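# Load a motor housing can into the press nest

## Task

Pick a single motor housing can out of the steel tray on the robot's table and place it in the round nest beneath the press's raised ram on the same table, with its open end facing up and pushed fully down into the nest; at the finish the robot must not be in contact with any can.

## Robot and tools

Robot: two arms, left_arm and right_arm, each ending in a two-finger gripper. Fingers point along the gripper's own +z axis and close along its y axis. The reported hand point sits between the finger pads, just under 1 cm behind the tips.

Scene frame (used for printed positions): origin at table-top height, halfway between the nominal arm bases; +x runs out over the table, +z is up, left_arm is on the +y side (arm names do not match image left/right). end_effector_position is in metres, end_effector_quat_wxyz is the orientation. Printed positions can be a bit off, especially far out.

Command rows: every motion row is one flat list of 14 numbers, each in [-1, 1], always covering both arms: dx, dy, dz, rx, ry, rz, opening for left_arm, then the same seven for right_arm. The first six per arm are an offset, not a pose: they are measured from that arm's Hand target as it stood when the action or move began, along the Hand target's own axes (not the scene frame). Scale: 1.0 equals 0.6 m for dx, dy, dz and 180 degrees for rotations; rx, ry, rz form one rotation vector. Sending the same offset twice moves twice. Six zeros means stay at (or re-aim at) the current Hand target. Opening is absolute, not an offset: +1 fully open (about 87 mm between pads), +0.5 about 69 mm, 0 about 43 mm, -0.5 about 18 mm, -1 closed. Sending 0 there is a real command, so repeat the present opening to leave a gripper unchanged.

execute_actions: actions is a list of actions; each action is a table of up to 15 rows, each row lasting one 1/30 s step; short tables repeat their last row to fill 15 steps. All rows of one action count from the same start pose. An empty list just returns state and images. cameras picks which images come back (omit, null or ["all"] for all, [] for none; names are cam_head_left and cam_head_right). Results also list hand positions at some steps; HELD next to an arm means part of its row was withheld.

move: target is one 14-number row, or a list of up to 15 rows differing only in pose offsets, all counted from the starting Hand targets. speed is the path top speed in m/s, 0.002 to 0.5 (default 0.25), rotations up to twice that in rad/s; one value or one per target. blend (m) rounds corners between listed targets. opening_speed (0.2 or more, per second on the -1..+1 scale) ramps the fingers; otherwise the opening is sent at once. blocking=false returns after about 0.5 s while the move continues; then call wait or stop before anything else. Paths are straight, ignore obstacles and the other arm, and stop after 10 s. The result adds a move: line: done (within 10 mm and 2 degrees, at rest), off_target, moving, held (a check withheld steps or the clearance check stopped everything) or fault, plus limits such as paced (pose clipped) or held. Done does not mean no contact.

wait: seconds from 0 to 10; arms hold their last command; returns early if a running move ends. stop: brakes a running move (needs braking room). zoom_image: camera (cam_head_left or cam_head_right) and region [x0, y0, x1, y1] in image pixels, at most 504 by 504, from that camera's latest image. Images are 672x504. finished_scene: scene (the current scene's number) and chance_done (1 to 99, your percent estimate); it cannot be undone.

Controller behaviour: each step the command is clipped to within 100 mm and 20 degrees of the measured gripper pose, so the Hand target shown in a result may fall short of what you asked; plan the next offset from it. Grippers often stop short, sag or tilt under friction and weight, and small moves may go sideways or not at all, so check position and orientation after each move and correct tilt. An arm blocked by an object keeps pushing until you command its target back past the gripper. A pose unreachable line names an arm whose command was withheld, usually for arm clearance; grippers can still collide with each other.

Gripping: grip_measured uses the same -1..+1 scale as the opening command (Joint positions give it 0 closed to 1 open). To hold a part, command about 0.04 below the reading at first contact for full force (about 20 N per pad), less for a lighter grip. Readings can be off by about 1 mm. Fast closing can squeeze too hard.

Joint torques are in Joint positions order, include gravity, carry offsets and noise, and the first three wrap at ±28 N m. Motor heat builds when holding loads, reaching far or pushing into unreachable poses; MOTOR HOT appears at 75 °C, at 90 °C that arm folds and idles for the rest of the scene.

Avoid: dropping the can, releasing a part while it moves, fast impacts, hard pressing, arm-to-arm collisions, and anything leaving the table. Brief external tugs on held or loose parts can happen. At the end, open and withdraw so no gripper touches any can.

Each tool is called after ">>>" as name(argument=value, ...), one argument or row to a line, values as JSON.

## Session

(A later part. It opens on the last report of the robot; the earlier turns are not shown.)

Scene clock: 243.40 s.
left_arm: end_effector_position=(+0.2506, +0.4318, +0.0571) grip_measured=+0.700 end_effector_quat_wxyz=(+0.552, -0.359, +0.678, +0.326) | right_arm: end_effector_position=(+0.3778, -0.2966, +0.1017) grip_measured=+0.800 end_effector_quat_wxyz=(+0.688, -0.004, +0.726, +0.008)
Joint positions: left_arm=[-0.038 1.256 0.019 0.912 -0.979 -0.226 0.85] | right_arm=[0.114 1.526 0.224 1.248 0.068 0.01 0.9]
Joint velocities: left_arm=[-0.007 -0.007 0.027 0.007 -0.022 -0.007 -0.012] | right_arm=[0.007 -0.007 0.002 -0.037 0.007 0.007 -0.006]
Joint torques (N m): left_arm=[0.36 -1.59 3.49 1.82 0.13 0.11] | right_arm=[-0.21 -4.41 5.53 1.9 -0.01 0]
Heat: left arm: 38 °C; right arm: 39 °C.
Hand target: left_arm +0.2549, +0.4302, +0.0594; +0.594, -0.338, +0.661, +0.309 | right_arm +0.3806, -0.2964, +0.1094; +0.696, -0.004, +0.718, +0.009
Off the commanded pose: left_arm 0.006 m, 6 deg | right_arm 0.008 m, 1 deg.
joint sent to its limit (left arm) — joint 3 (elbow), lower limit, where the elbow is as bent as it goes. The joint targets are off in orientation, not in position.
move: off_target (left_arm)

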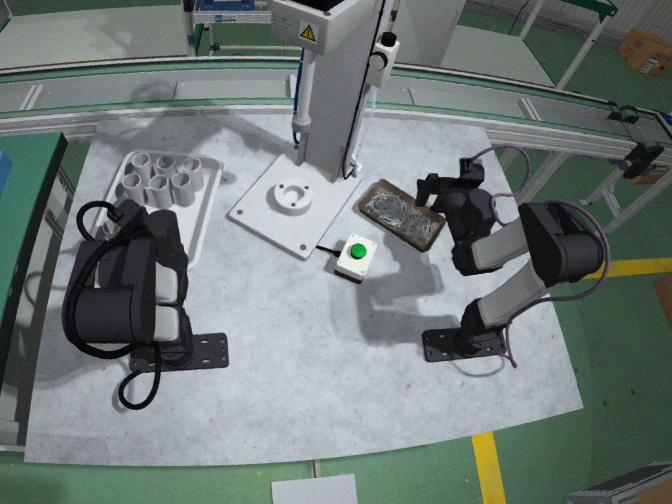

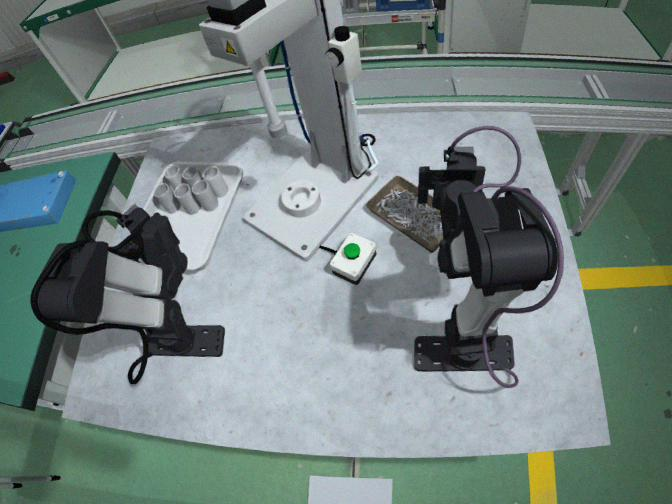

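>>> move(
  target=[0.003,0,0.04,0,0,0,0.6,0,0,0,0,0,0,0.8],
  speed=0.08,
)

>>> zoom_image(
  camera="cam_head_left",
  region=[80, 180, 200, 280],
)

>>> move(
  target=[0,0,0,0,0,0,-0.3,0,0,0,0,0,0,0.8],
  opening_speed=0.5,
)

>>> zoom_image(
  camera="cam_head_left",
  region=[80, 180, 200, 280],
)

Scene clock: 248.90 s.
left_arm: end_effector_position=(+0.2571, +0.4563, +0.0503) grip_measured=+0.601 end_effector_quat_wxyz=(+0.557, -0.359, +0.667, +0.341) | right_arm: end_effector_position=(+0.3778, -0.2966, +0.1017) grip_measured=+0.800 end_effector_quat_wxyz=(+0.688, -0.004, +0.726, +0.008)
Joint positions: left_arm=[0.092 1.56 0.018 1.307 -0.885 -0.127 0.8] | right_arm=[0.114 1.526 0.224 1.248 0.068 0.01 0.9]
Joint velocities: left_arm=[-0.012 0.002 -0.002 -0.081 -0.11 -0.007 0.002] | right_arm=[-0.002 -0.002 -0.007 -0.007 -0.007 -0.007 -0.006]
Joint torques (N m): left_arm=[-0.05 -2.88 2 2.03 0.54 0.14] | right_arm=[-0.23 -4.42 5.53 1.9 -0.01 0]
Heat: left arm: 38 °C; right arm: 39 °C.
Hand target: left_arm +0.2684, +0.4504, +0.0551; +0.595, -0.336, +0.661, +0.311 | right_arm +0.3806, -0.2964, +0.1094; +0.696, -0.004, +0.718, +0.009
Off the commanded pose: left_arm 0.014 m, 6 deg | right_arm 0.008 m, 1 deg.
joint sent to its limit (left arm) — joint 3 (elbow), lower limit, where the elbow is as bent as it goes. The joint targets still meet the commanded pose.
move: off_target (left_arm)

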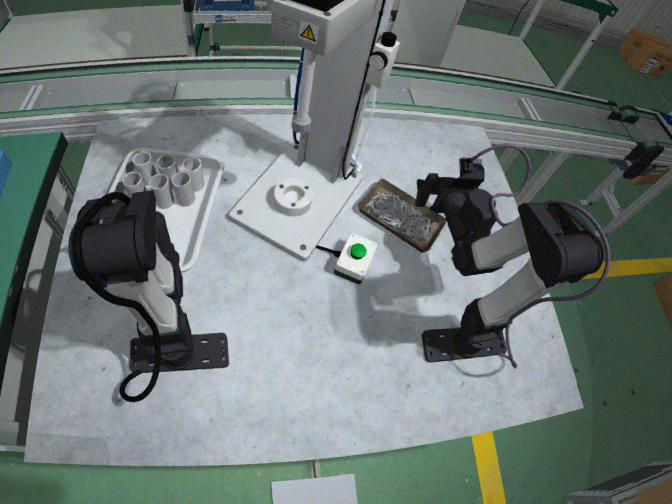

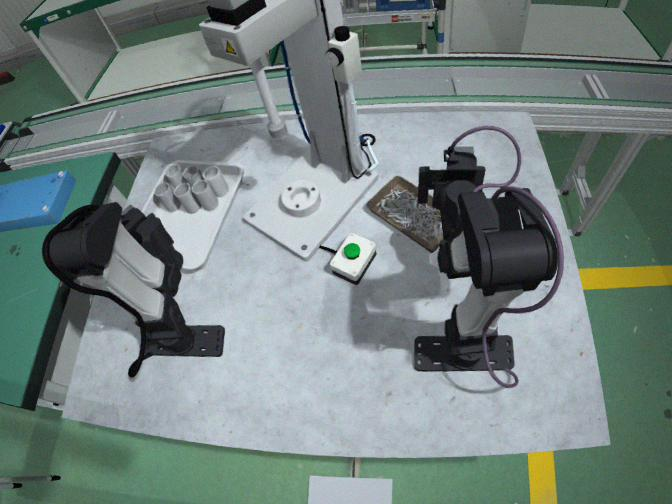

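Scaled by 4.200.

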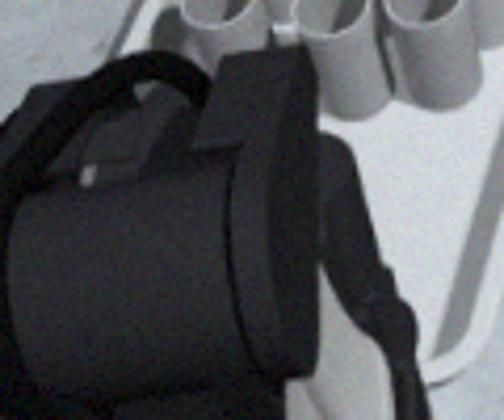

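Scene clock: 250.90 s.
left_arm: end_effector_position=(+0.2486, +0.4627, +0.0547) grip_measured=-0.299 end_effector_quat_wxyz=(+0.550, -0.370, +0.653, +0.366) | right_arm: end_effector_position=(+0.3778, -0.2966, +0.1017) grip_measured=+0.800 end_effector_quat_wxyz=(+0.688, -0.004, +0.726, +0.008)
Joint positions: left_arm=[0.094 1.56 0.018 1.322 -0.944 -0.106 0.351] | right_arm=[0.114 1.526 0.224 1.248 0.068 0.01 0.9]
Joint velocities: left_arm=[0.007 -0.032 -0.007 0.007 -0.007 0.037 0.004] | right_arm=[-0.002 -0.007 -0.007 -0.007 -0.037 -0.037 -0.006]
Joint torques (N m): left_arm=[-1.02 -3.69 2.02 1.76 0.98 -0.19] | right_arm=[-0.23 -4.41 5.53 1.9 -0.01 0]
Heat: left arm: 38 °C; right arm: 39 °C.
Hand target: left_arm +0.2684, +0.4504, +0.0551; +0.595, -0.336, +0.661, +0.311 | right_arm +0.3806, -0.2964, +0.1094; +0.696, -0.004, +0.718, +0.009
Off the commanded pose: left_arm 0.023 m, 9 deg | right_arm 0.008 m, 1 deg.
joint sent to its limit (left arm) — joint 3 (elbow), lower limit, where the elbow is as bent as it goes. The joint targets still meet the commanded pose.
move: off_target (left_arm)

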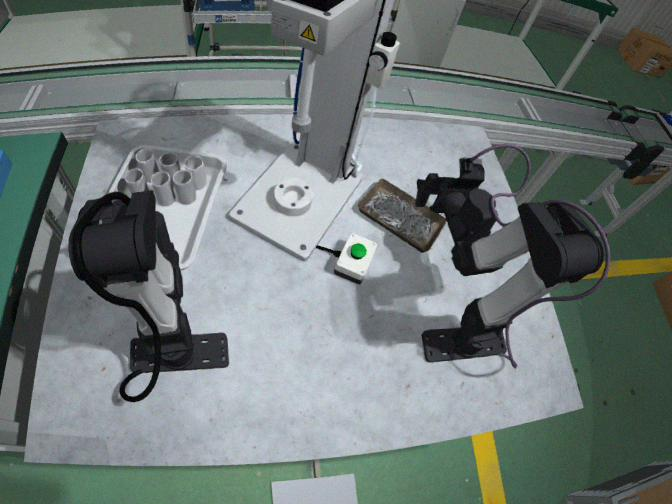

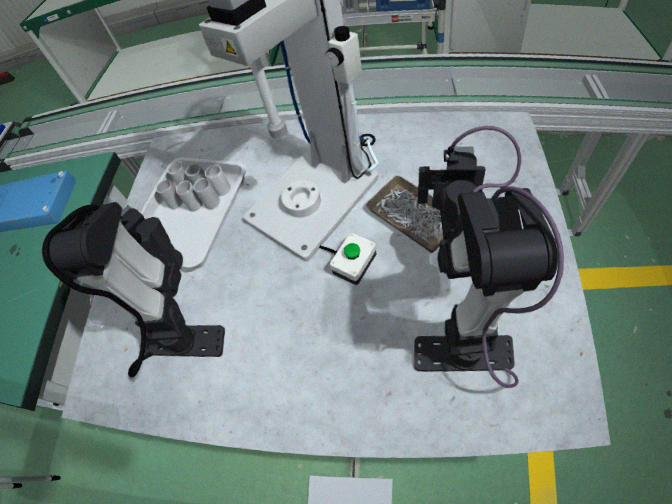

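Scaled by 4.200.

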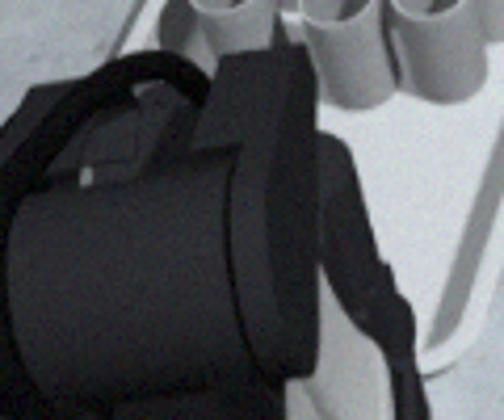

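>>> move(
  target=[0,0,0,0,0,0,0.5,0,0,0,0,0,0,0.8],
  opening_speed=0.6,
  cameras=[],
)

>>> move(
  target=[
    [-0.07,0,0,0,0,0,0.5,0,0,0,0,0,0,0.8],
    [-0.09,0,-0.16,0,0,0,0.5,0,0,0,0,0,0,0.8],
  ],
  speed=0.12,
  blend=0.02,
)

>>> zoom_image(
  camera="cam_head_left",
  region=[70, 150, 240, 280],
)

>>> zoom_image(
  camera="cam_head_right",
  region=[70, 150, 240, 280],
)

Scene clock: 260.13 s.
left_arm: end_effector_position=(+0.2645, +0.4543, +0.0546) grip_measured=+0.500 end_effector_quat_wxyz=(+0.571, -0.348, +0.666, +0.330) | right_arm: end_effector_position=(+0.3778, -0.2966, +0.1017) grip_measured=+0.800 end_effector_quat_wxyz=(+0.688, -0.004, +0.726, +0.008)
Joint positions: left_arm=[0.094 1.579 0.018 1.363 -0.849 -0.107 0.75] | right_arm=[0.114 1.526 0.224 1.248 0.068 0.01 0.9]
Joint velocities: left_arm=[-0.002 -0.007 -0.017 0.022 -0.022 -0.051 0.007] | right_arm=[-0.007 0.012 0.002 -0.037 0.037 -0.037 -0.002]
Joint torques (N m): left_arm=[-0.25 -2.67 1.98 1.72 0.25 -0.1] | right_arm=[-0.23 -4.42 5.53 1.9 -0.01 0]
Heat: left arm: 38 °C; right arm: 39 °C.
Hand target: left_arm +0.2683, +0.4505, +0.0550; +0.595, -0.336, +0.660, +0.311 | right_arm +0.3806, -0.2964, +0.1094; +0.696, -0.004, +0.718, +0.009
Off the commanded pose: left_arm 0.005 m, 4 deg | right_arm 0.008 m, 1 deg.
joint sent to its limit (left arm) — joint 3 (elbow), lower limit, where the elbow is as bent as it goes. The joint targets still meet the commanded pose.
move: off_target (left_arm)
No camera images: "cameras" was empty.

Scene clock: 263.23 s.
left_arm: end_effector_position=(+0.2133, +0.3753, +0.1099) grip_measured=+0.500 end_effector_quat_wxyz=(+0.585, -0.336, +0.670, +0.311) | right_arm: end_effector_position=(+0.3778, -0.2966, +0.1017) grip_measured=+0.800 end_effector_quat_wxyz=(+0.688, -0.004, +0.726, +0.008)
Joint positions: left_arm=[-0.541 0.629 0.208 -0.336 -1.392 -0.726 0.75] | right_arm=[0.114 1.526 0.224 1.248 0.068 0.01 0.9]
Joint velocities: left_arm=[-0.007 -0.002 -0.007 0.007 -0.007 -0.007 -0.004] | right_arm=[-0.007 -0.002 0.017 -0.022 -0.007 -0.051 -0.002]
Joint torques (N m): left_arm=[0.77 1.24 8.53 0.86 -0.21 -0.07] | right_arm=[-0.23 -4.41 5.53 1.9 -0.01 -0.01]
Heat: left arm: 38 °C; right arm: 39 °C.
Hand target: left_arm +0.2170, +0.3735, +0.1171; +0.586, -0.345, +0.667, +0.303 | right_arm +0.3806, -0.2964, +0.1094; +0.696, -0.004, +0.718, +0.009
Off the commanded pose: left_arm 0.009 m, 2 deg | right_arm 0.008 m, 1 deg.
move: done

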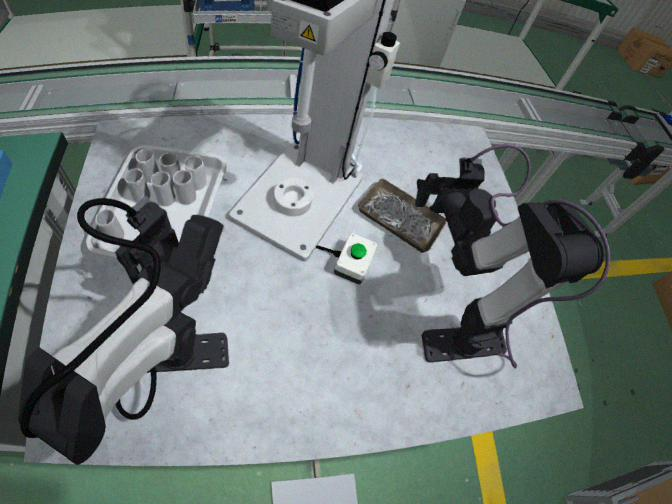

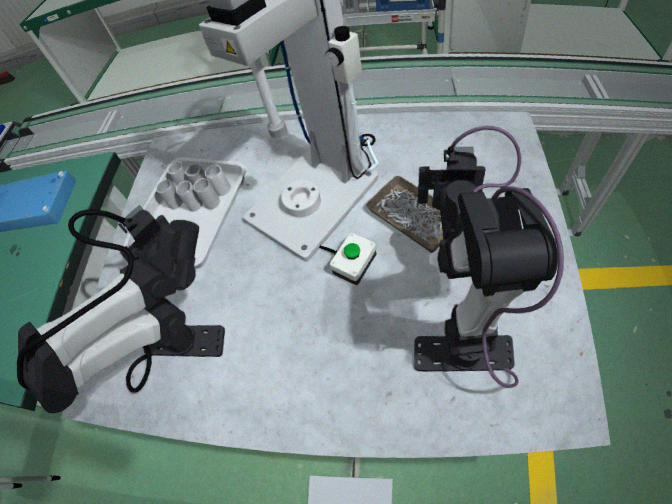

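Scaled by 2.965.

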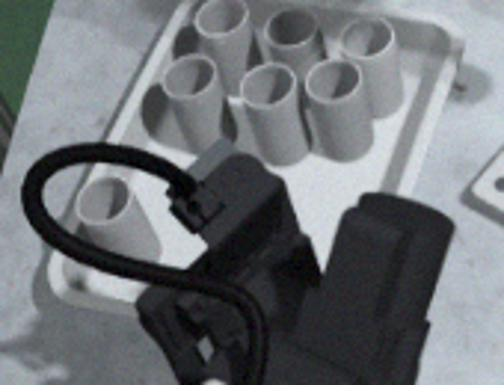

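Scaled by 2.965.

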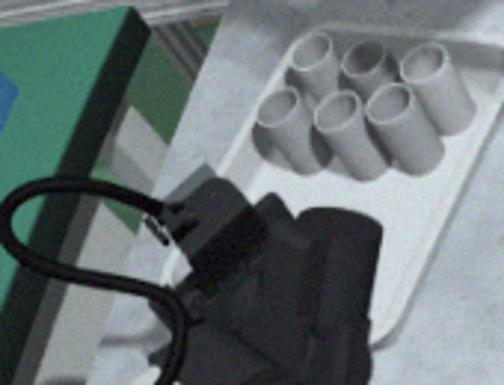

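>>> move(
  target=[0.033,-0.112,0.004,0,0,0,0.6,0,0,0,0,0,0,0.8],
  speed=0.15,
)

>>> zoom_image(
  camera="cam_head_left",
  region=[70, 170, 200, 270],
)

>>> zoom_image(
  camera="cam_head_right",
  region=[90, 170, 220, 270],
)

Scene clock: 279.13 s.
left_arm: end_effector_position=(+0.2649, +0.3360, +0.0860) grip_measured=+0.600 end_effector_quat_wxyz=(+0.576, -0.331, +0.680, +0.310) | right_arm: end_effector_position=(+0.3778, -0.2966, +0.1017) grip_measured=+0.800 end_effector_quat_wxyz=(+0.688, -0.004, +0.726, +0.008)
Joint positions: left_arm=[-0.593 1.22 0.369 -0.198 -1.404 -1.003 0.8] | right_arm=[0.114 1.526 0.224 1.248 0.068 0.01 0.9]
Joint velocities: left_arm=[-0.012 -0.002 -0.007 -0.022 0.081 0.051 -0.008] | right_arm=[-0.007 -0.002 -0.007 -0.081 -0.037 -0.066 0.002]
Joint torques (N m): left_arm=[0.7 -1.96 6.8 0.83 -0.49 -0.11] | right_arm=[-0.23 -4.41 5.53 1.9 -0.01 0]
Heat: left arm: 41 °C; right arm: 40 °C.
Hand target: left_arm +0.2723, +0.3343, +0.0931; +0.585, -0.346, +0.668, +0.303 | right_arm +0.3806, -0.2964, +0.1094; +0.696, -0.004, +0.718, +0.009
Off the commanded pose: left_arm 0.013 m, 3 deg | right_arm 0.008 m, 1 deg.
move: off_target (left_arm)

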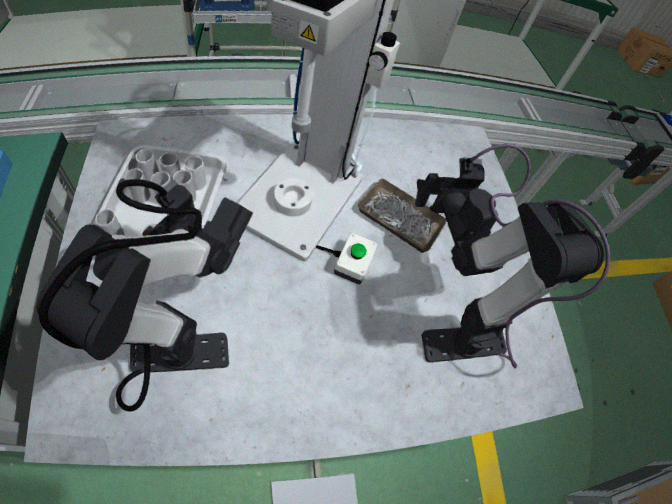

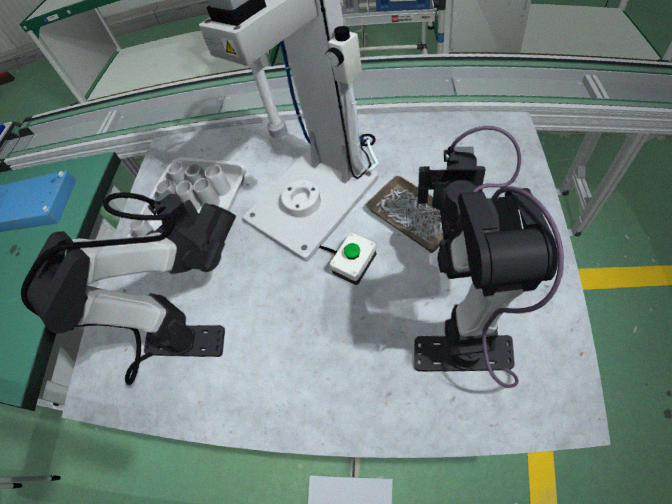

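Scaled by 3.877.

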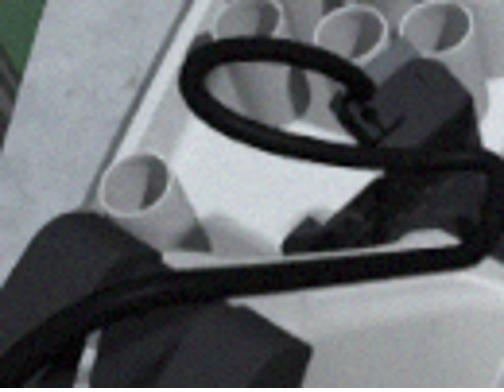

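Scaled by 3.877.

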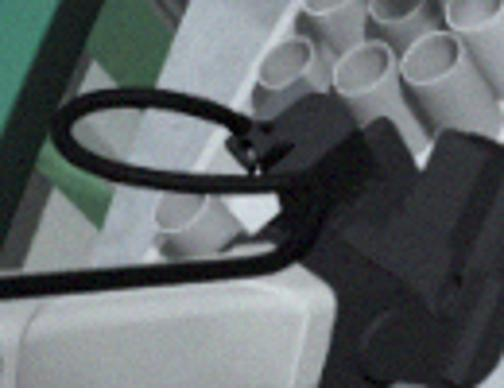

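>>> move(
  target=[0,0,0,0,0,0,-0.9,0,0,0,0,0,0,0.8],
)

>>> zoom_image(
  camera="cam_head_left",
  region=[70, 170, 200, 270],
)

>>> zoom_image(
  camera="cam_head_right",
  region=[90, 170, 220, 270],
)

Scene clock: 305.00 s.
left_arm: end_effector_position=(+0.2652, +0.3359, +0.0861) grip_measured=-0.899 end_effector_quat_wxyz=(+0.577, -0.332, +0.679, +0.309) | right_arm: end_effector_position=(+0.3778, -0.2966, +0.1017) grip_measured=+0.800 end_effector_quat_wxyz=(+0.688, -0.004, +0.726, +0.008)
Joint positions: left_arm=[-0.593 1.22 0.369 -0.197 -1.404 -1.006 0.05] | right_arm=[0.114 1.526 0.224 1.248 0.068 0.01 0.9]
Joint velocities: left_arm=[-0.017 -0.012 -0.007 -0.066 0.037 -0.007 -0.021] | right_arm=[-0.007 -0.007 -0.007 0.037 -0.022 -0.022 -0.014]
Joint torques (N m): left_arm=[0.69 -1.95 6.89 0.87 -0.48 -0.04] | right_arm=[-0.23 -4.42 5.53 1.9 -0.01 -0.01]
Heat: left arm: 43 °C; right arm: 40 °C.
Hand target: left_arm +0.2723, +0.3343, +0.0931; +0.585, -0.346, +0.668, +0.303 | right_arm +0.3806, -0.2964, +0.1094; +0.696, -0.004, +0.718, +0.009
Off the commanded pose: left_arm 0.010 m, 2 deg | right_arm 0.008 m, 1 deg.
move: done

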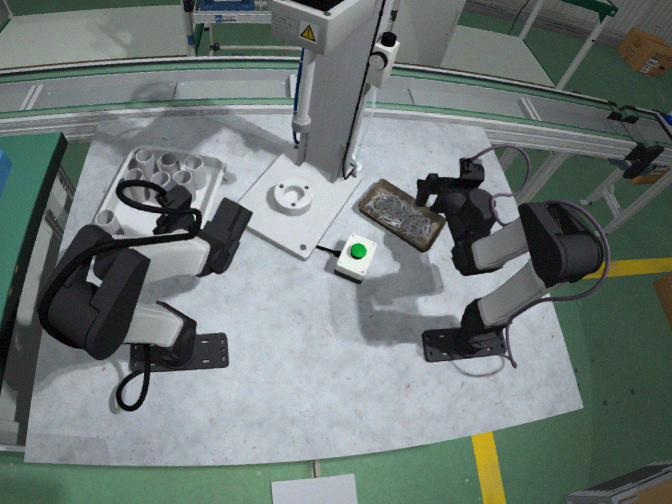

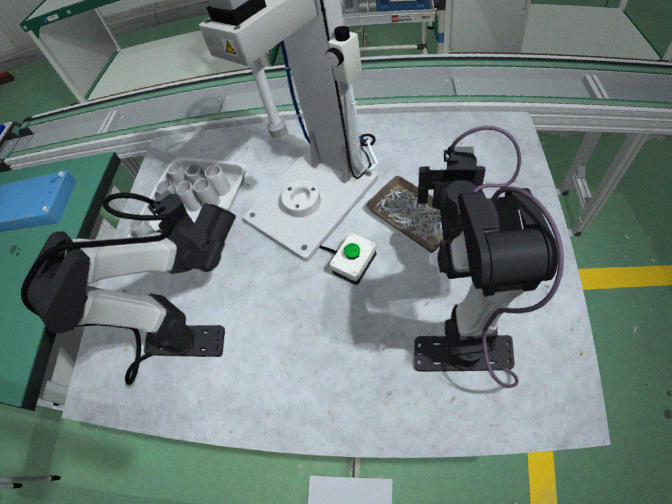

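Scaled by 3.877.

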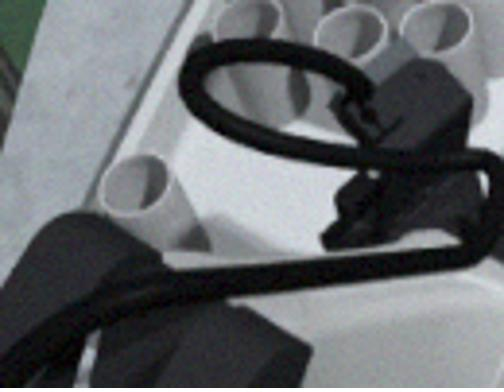

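Scaled by 3.877.

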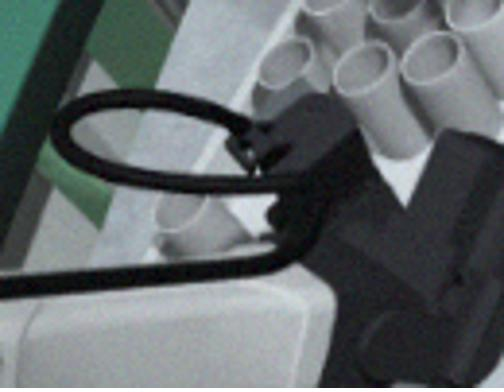

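>>> move(
  target=[0.008,0,0.05,0,0,0,0.7,0,0,0,0,0,0,0.8],
  speed=0.1,
)

>>> zoom_image(
  camera="cam_head_left",
  region=[70, 170, 200, 270],
)

>>> zoom_image(
  camera="cam_head_right",
  region=[90, 170, 220, 270],
)

Scene clock: 314.37 s.
left_arm: end_effector_position=(+0.2899, +0.3578, +0.0898) grip_measured=+0.700 end_effector_quat_wxyz=(+0.591, -0.347, +0.663, +0.302) | right_arm: end_effector_position=(+0.3778, -0.2966, +0.1017) grip_measured=+0.800 end_effector_quat_wxyz=(+0.688, -0.004, +0.726, +0.008)
Joint positions: left_arm=[-0.43 1.272 0.234 0.569 -1.304 -0.463 0.85] | right_arm=[0.114 1.526 0.224 1.248 0.068 0.01 0.9]
Joint velocities: left_arm=[0.012 -0.002 -0.007 0.007 -0.051 0.051 -0.002] | right_arm=[0.012 -0.007 0.012 -0.037 -0.051 0.007 -0.002]
Joint torques (N m): left_arm=[0.64 -2.17 4.03 1.33 -0.07 0.17] | right_arm=[-0.23 -4.42 5.53 1.9 -0.01 0]
Heat: left arm: 42 °C; right arm: 40 °C.
Hand target: left_arm +0.2895, +0.3592, +0.0867; +0.589, -0.343, +0.666, +0.304 | right_arm +0.3806, -0.2964, +0.1094; +0.696, -0.004, +0.718, +0.009
Off the commanded pose: left_arm 0.005 m, 1 deg | right_arm 0.008 m, 1 deg.
move: done

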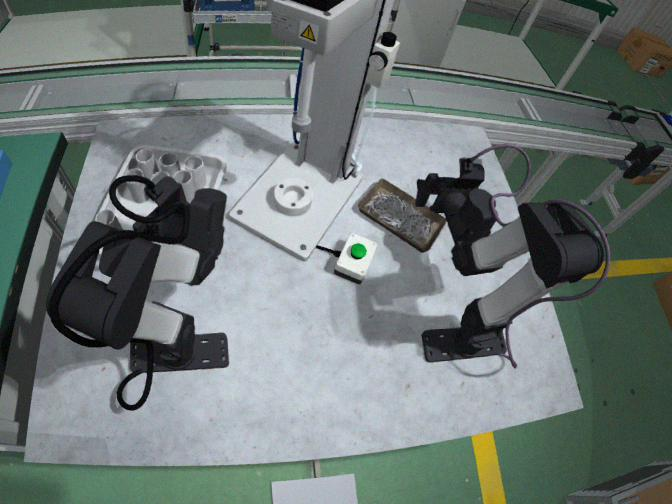

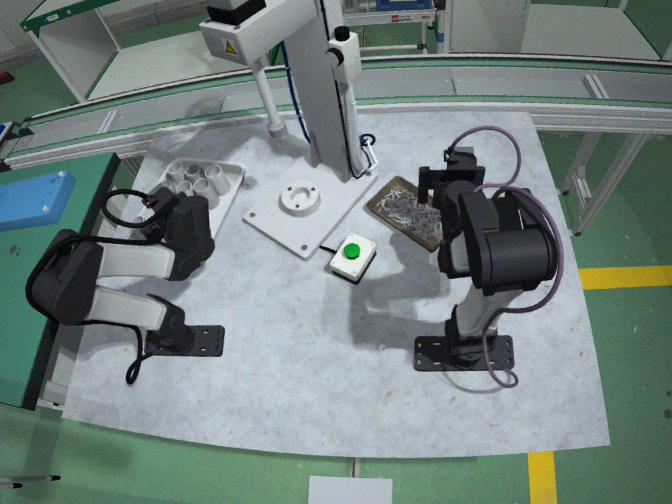

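Scaled by 3.877.

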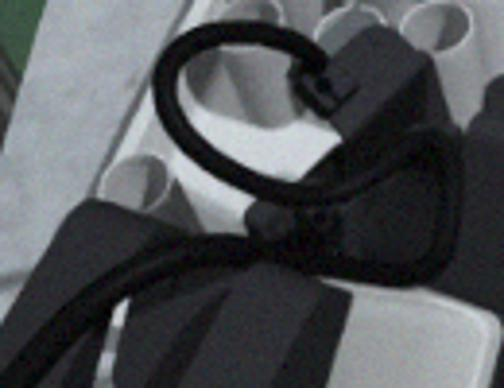

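Scaled by 3.877.

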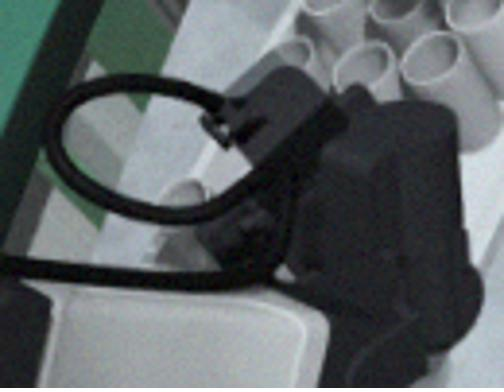

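>>> move(
  target=[0.0053,0.062,0.0615,0,0,0,0.8,0,0,0,0,0,0,0.8],
  speed=0.1,
)

>>> zoom_image(
  camera="cam_head_left",
  region=[70, 170, 200, 270],
)

>>> zoom_image(
  camera="cam_head_right",
  region=[90, 170, 220, 270],
)

Scene clock: 328.47 s.
left_arm: end_effector_position=(+0.2809, +0.4109, +0.0846) grip_measured=+0.800 end_effector_quat_wxyz=(+0.594, -0.343, +0.660, +0.306) | right_arm: end_effector_position=(+0.3778, -0.2966, +0.1017) grip_measured=+0.800 end_effector_quat_wxyz=(+0.688, -0.004, +0.726, +0.008)
Joint positions: left_arm=[-0.149 1.286 0.088 0.984 -1.042 -0.189 0.9] | right_arm=[0.114 1.526 0.224 1.248 0.068 0.01 0.9]
Joint velocities: left_arm=[-0.007 0.007 0.007 -0.022 0.022 -0.007 -0.006] | right_arm=[-0.012 -0.017 -0.022 -0.007 -0.007 0.007 0.002]
Joint torques (N m): left_arm=[0.59 -1.77 3.56 1.53 0.03 0.12] | right_arm=[-0.23 -4.42 5.53 1.9 -0.01 -0.01]
Heat: left arm: 41 °C; right arm: 40 °C.
Hand target: left_arm +0.2799, +0.4120, +0.0826; +0.593, -0.339, +0.662, +0.308 | right_arm +0.3806, -0.2964, +0.1094; +0.696, -0.004, +0.718, +0.009
Off the commanded pose: left_arm 0.006 m, 1 deg | right_arm 0.008 m, 1 deg.
move: done

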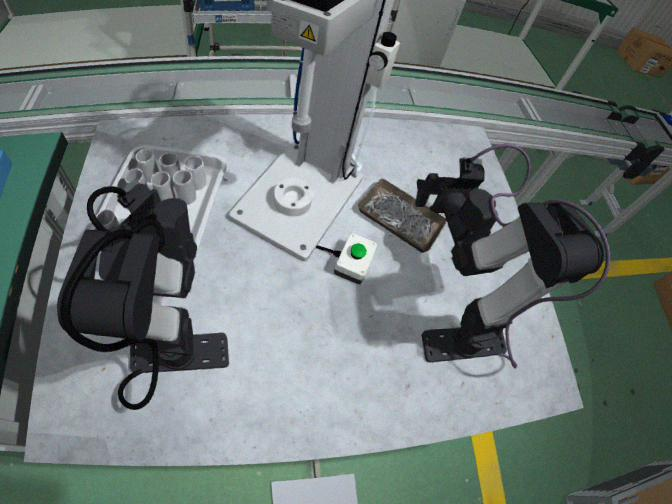

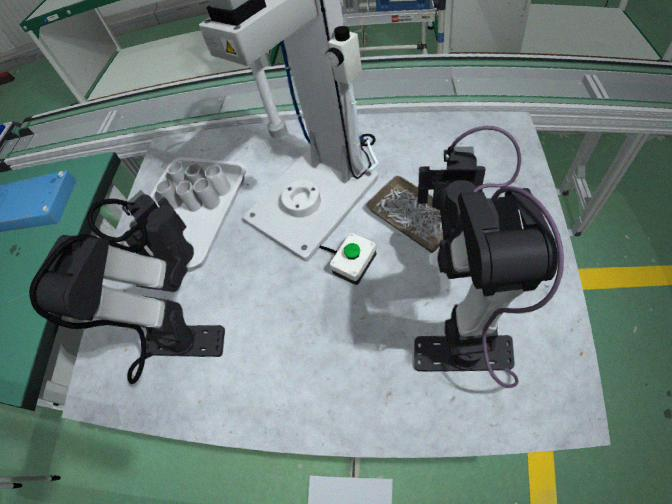

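Scaled by 3.877.

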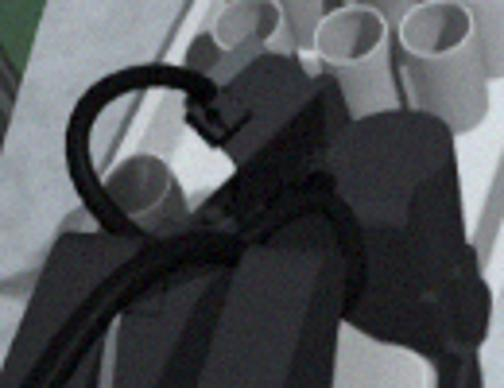

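Scaled by 3.877.

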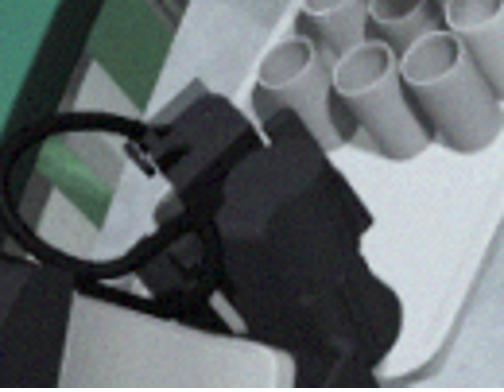

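>>> move(
  target=[0.002,0.033,0.033,0,0,0,0.8,0,0,0,0,0,0,0.8],
  speed=0.1,
)

>>> zoom_image(
  camera="cam_head_left",
  region=[70, 170, 200, 270],
)

>>> zoom_image(
  camera="cam_head_right",
  region=[90, 170, 220, 270],
)

Scene clock: 334.73 s.
left_arm: end_effector_position=(+0.2761, +0.4396, +0.0825) grip_measured=+0.800 end_effector_quat_wxyz=(+0.595, -0.341, +0.659, +0.309) | right_arm: end_effector_position=(+0.3778, -0.2966, +0.1017) grip_measured=+0.800 end_effector_quat_wxyz=(+0.688, -0.004, +0.726, +0.008)
Joint positions: left_arm=[0.026 1.321 0.053 1.111 -0.871 -0.119 0.9] | right_arm=[0.114 1.526 0.224 1.248 0.068 0.01 0.9]
Joint velocities: left_arm=[-0.012 0.017 -0.017 0.022 0.037 -0.022 -0.006] | right_arm=[0.002 0.007 -0.002 0.051 -0.022 -0.037 -0.006]
Joint torques (N m): left_arm=[0.65 -1.87 3.3 1.65 0.11 0.15] | right_arm=[-0.23 -4.42 5.53 1.9 -0.01 0]
Heat: left arm: 40 °C; right arm: 40 °C.
Hand target: left_arm +0.2748, +0.4404, +0.0809; +0.594, -0.337, +0.661, +0.311 | right_arm +0.3806, -0.2964, +0.1094; +0.696, -0.004, +0.718, +0.009
Off the commanded pose: left_arm 0.003 m, 1 deg | right_arm 0.008 m, 1 deg.
move: done

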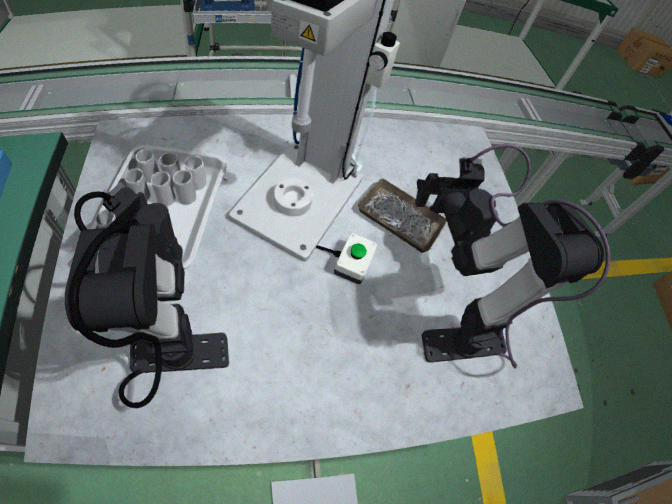

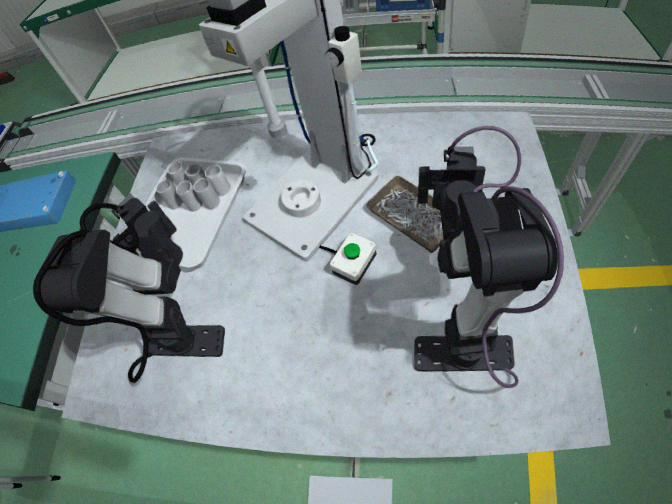

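Scaled by 3.877.

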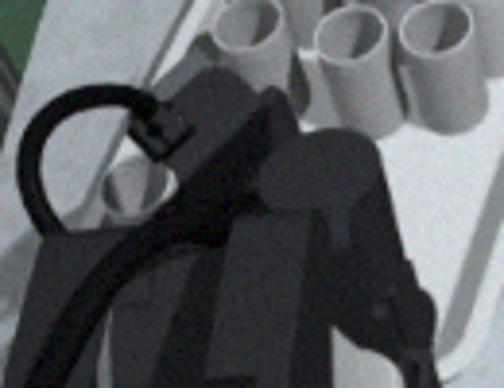

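Scaled by 3.877.

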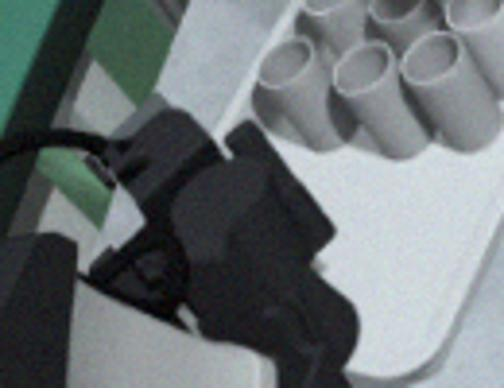

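>>> move(
  target=[0.032,-0.011,0.024,0,0,0,0.7,0,0,0,0,0,0,0.8],
  speed=0.08,
)

>>> zoom_image(
  camera="cam_head_left",
  region=[70, 170, 200, 270],
)

>>> zoom_image(
  camera="cam_head_right",
  region=[90, 170, 220, 270],
)

Scene clock: 345.80 s.
left_arm: end_effector_position=(+0.2848, +0.4469, +0.0609) grip_measured=+0.700 end_effector_quat_wxyz=(+0.595, -0.339, +0.658, +0.314) | right_arm: end_effector_position=(+0.3778, -0.2966, +0.1017) grip_measured=+0.800 end_effector_quat_wxyz=(+0.688, -0.004, +0.726, +0.008)
Joint positions: left_arm=[0.059 1.656 0.055 1.455 -0.845 -0.099 0.85] | right_arm=[0.114 1.526 0.224 1.248 0.068 0.01 0.9]
Joint velocities: left_arm=[-0.017 0.007 -0.017 0.037 -0.007 0.022 0.005] | right_arm=[-0.007 -0.012 -0.002 -0.037 -0.051 0.007 -0.014]
Joint torques (N m): left_arm=[0.53 -2.96 2.44 1.52 0.13 0.06] | right_arm=[-0.23 -4.41 5.53 1.9 -0.01 -0.01]
Heat: left arm: 39 °C; right arm: 41 °C.
Hand target: left_arm +0.2868, +0.4471, +0.0592; +0.595, -0.336, +0.661, +0.311 | right_arm +0.3806, -0.2964, +0.1094; +0.696, -0.004, +0.718, +0.009
Off the commanded pose: left_arm 0.002 m, 1 deg | right_arm 0.008 m, 1 deg.
move: done

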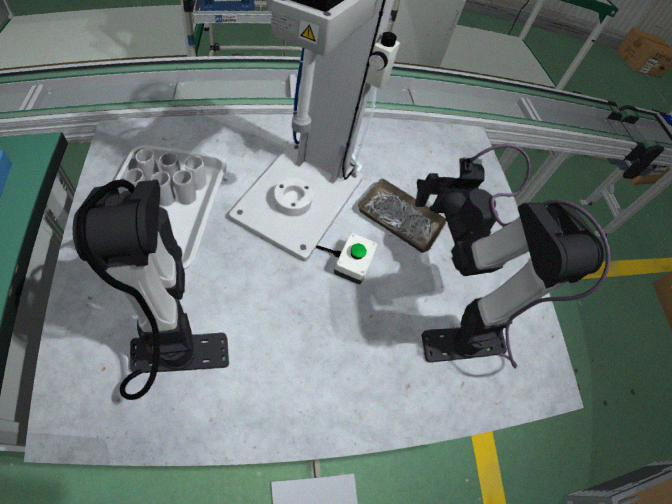

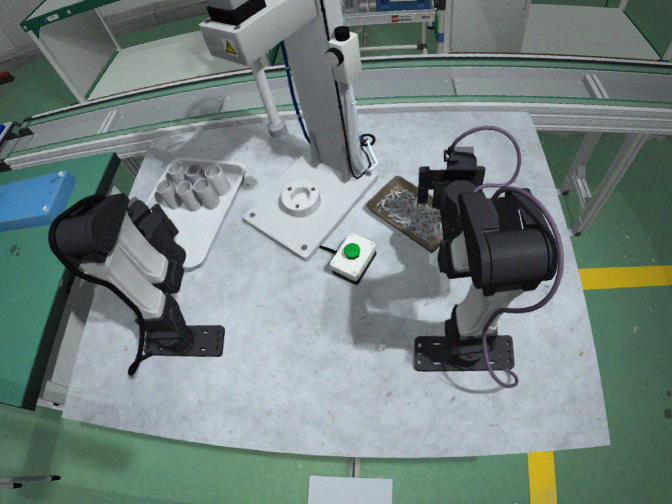

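Scaled by 3.877.

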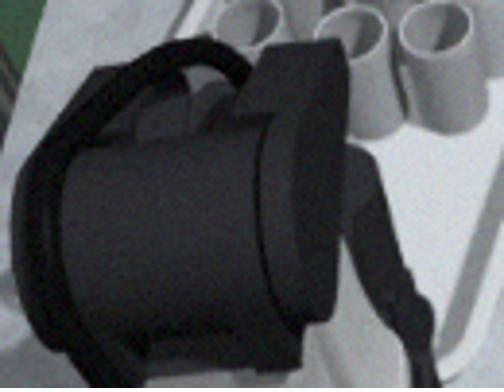

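Scaled by 3.877.

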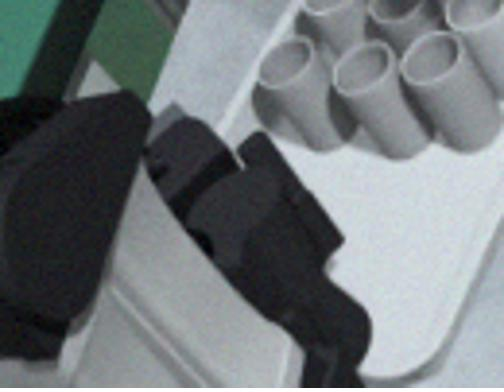

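>>> move(
  target=[0,0,0,0,0,0,-0.2,0,0,0,0,0,0,0.8],
  opening_speed=0.4,
)

>>> zoom_image(
  camera="cam_head_right",
  region=[90, 170, 220, 270],
)

Scene clock: 350.60 s.
left_arm: end_effector_position=(+0.2860, +0.4460, +0.0608) grip_measured=-0.200 end_effector_quat_wxyz=(+0.596, -0.337, +0.659, +0.311) | right_arm: end_effector_position=(+0.3778, -0.2966, +0.1017) grip_measured=+0.800 end_effector_quat_wxyz=(+0.688, -0.004, +0.726, +0.008)
Joint positions: left_arm=[0.059 1.656 0.055 1.455 -0.837 -0.099 0.4] | right_arm=[0.114 1.526 0.224 1.248 0.068 0.01 0.9]
Joint velocities: left_arm=[-0.007 -0.002 -0.002 0.022 0.066 0.066 -0.004] | right_arm=[0.002 0.002 -0.017 -0.051 -0.051 0.022 0.006]
Joint torques (N m): left_arm=[0.68 -2.93 2.41 1.56 0.09 0.08] | right_arm=[-0.23 -4.41 5.53 1.9 -0.01 0]
Heat: left arm: 38 °C; right arm: 41 °C.
Hand target: left_arm +0.2868, +0.4472, +0.0592; +0.595, -0.336, +0.661, +0.311 | right_arm +0.3806, -0.2964, +0.1094; +0.696, -0.004, +0.718, +0.009
Off the commanded pose: left_arm 0.002 m, 0 deg | right_arm 0.008 m, 1 deg.
move: done

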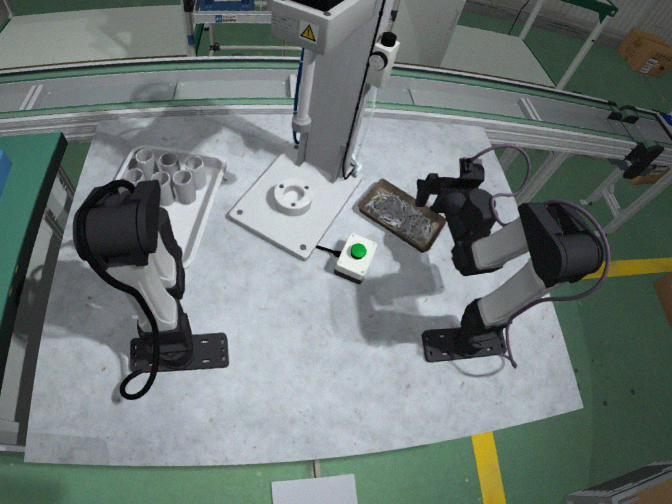

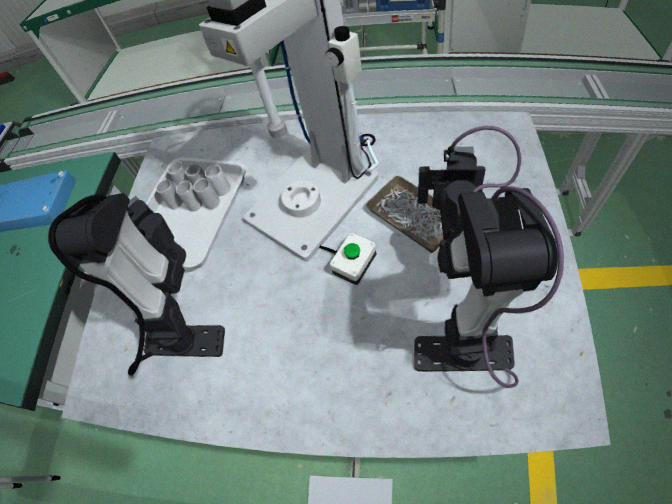

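Scaled by 3.877.

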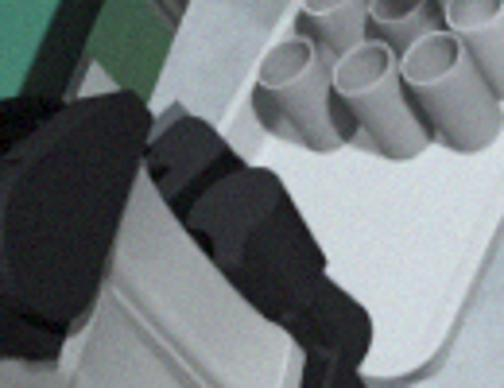

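>>> move(
  target=[-0.15,0,0.015,0,0,0,-0.2,0,0,0,0,0,0,0.8],
  speed=0.15,
)

>>> zoom_image(
  camera="cam_head_left",
  region=[60, 150, 200, 270],
)

>>> zoom_image(
  camera="cam_head_right",
  region=[80, 150, 220, 270],
)

Scene clock: 378.77 s.
left_arm: end_effector_position=(+0.2936, +0.4594, +0.1352) grip_measured=-0.200 end_effector_quat_wxyz=(+0.580, -0.328, +0.673, +0.321) | right_arm: end_effector_position=(+0.3778, -0.2966, +0.1017) grip_measured=+0.800 end_effector_quat_wxyz=(+0.688, -0.004, +0.726, +0.008)
Joint positions: left_arm=[0.125 1.079 0.27 0.638 -0.774 -0.069 0.4] | right_arm=[0.114 1.526 0.224 1.248 0.068 0.01 0.9]
Joint velocities: left_arm=[0.007 -0.007 -0.017 0.051 -0.007 0.051 0.001] | right_arm=[-0.017 -0.002 0.002 0.022 0.007 0.022 -0.006]
Joint torques (N m): left_arm=[0.72 -4.25 8.18 1.39 0.1 -0.11] | right_arm=[-0.23 -4.42 5.53 1.9 -0.01 0]
Heat: left arm: 37 °C; right arm: 41 °C.
Hand target: left_arm +0.2993, +0.4612, +0.1499; +0.595, -0.336, +0.660, +0.312 | right_arm +0.3806, -0.2964, +0.1094; +0.696, -0.004, +0.718, +0.009
Off the commanded pose: left_arm 0.013 m, 3 deg | right_arm 0.008 m, 1 deg.
move: off_target (left_arm)

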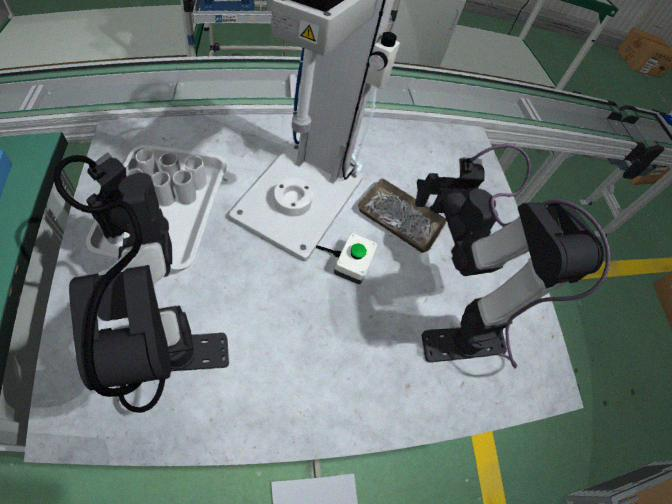

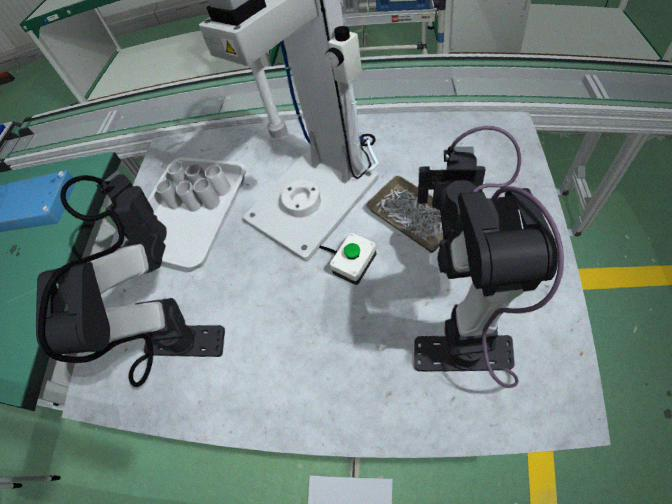

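Scaled by 3.600.

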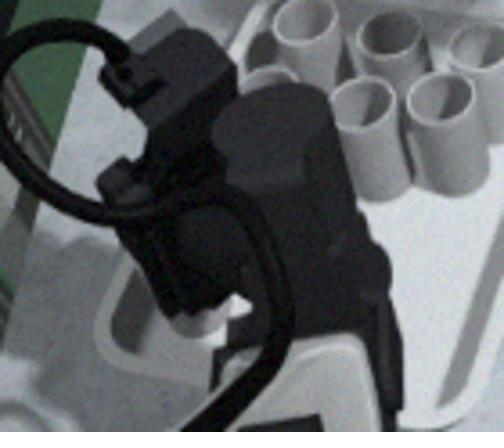

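Scaled by 3.600.

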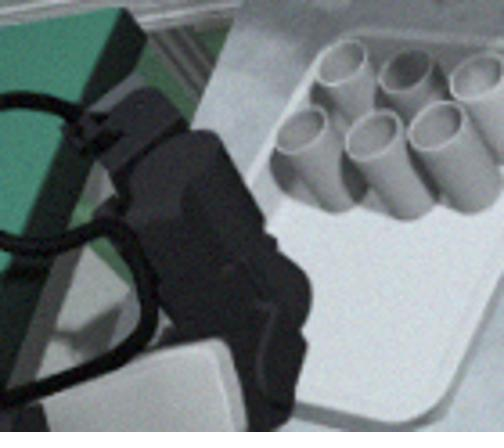

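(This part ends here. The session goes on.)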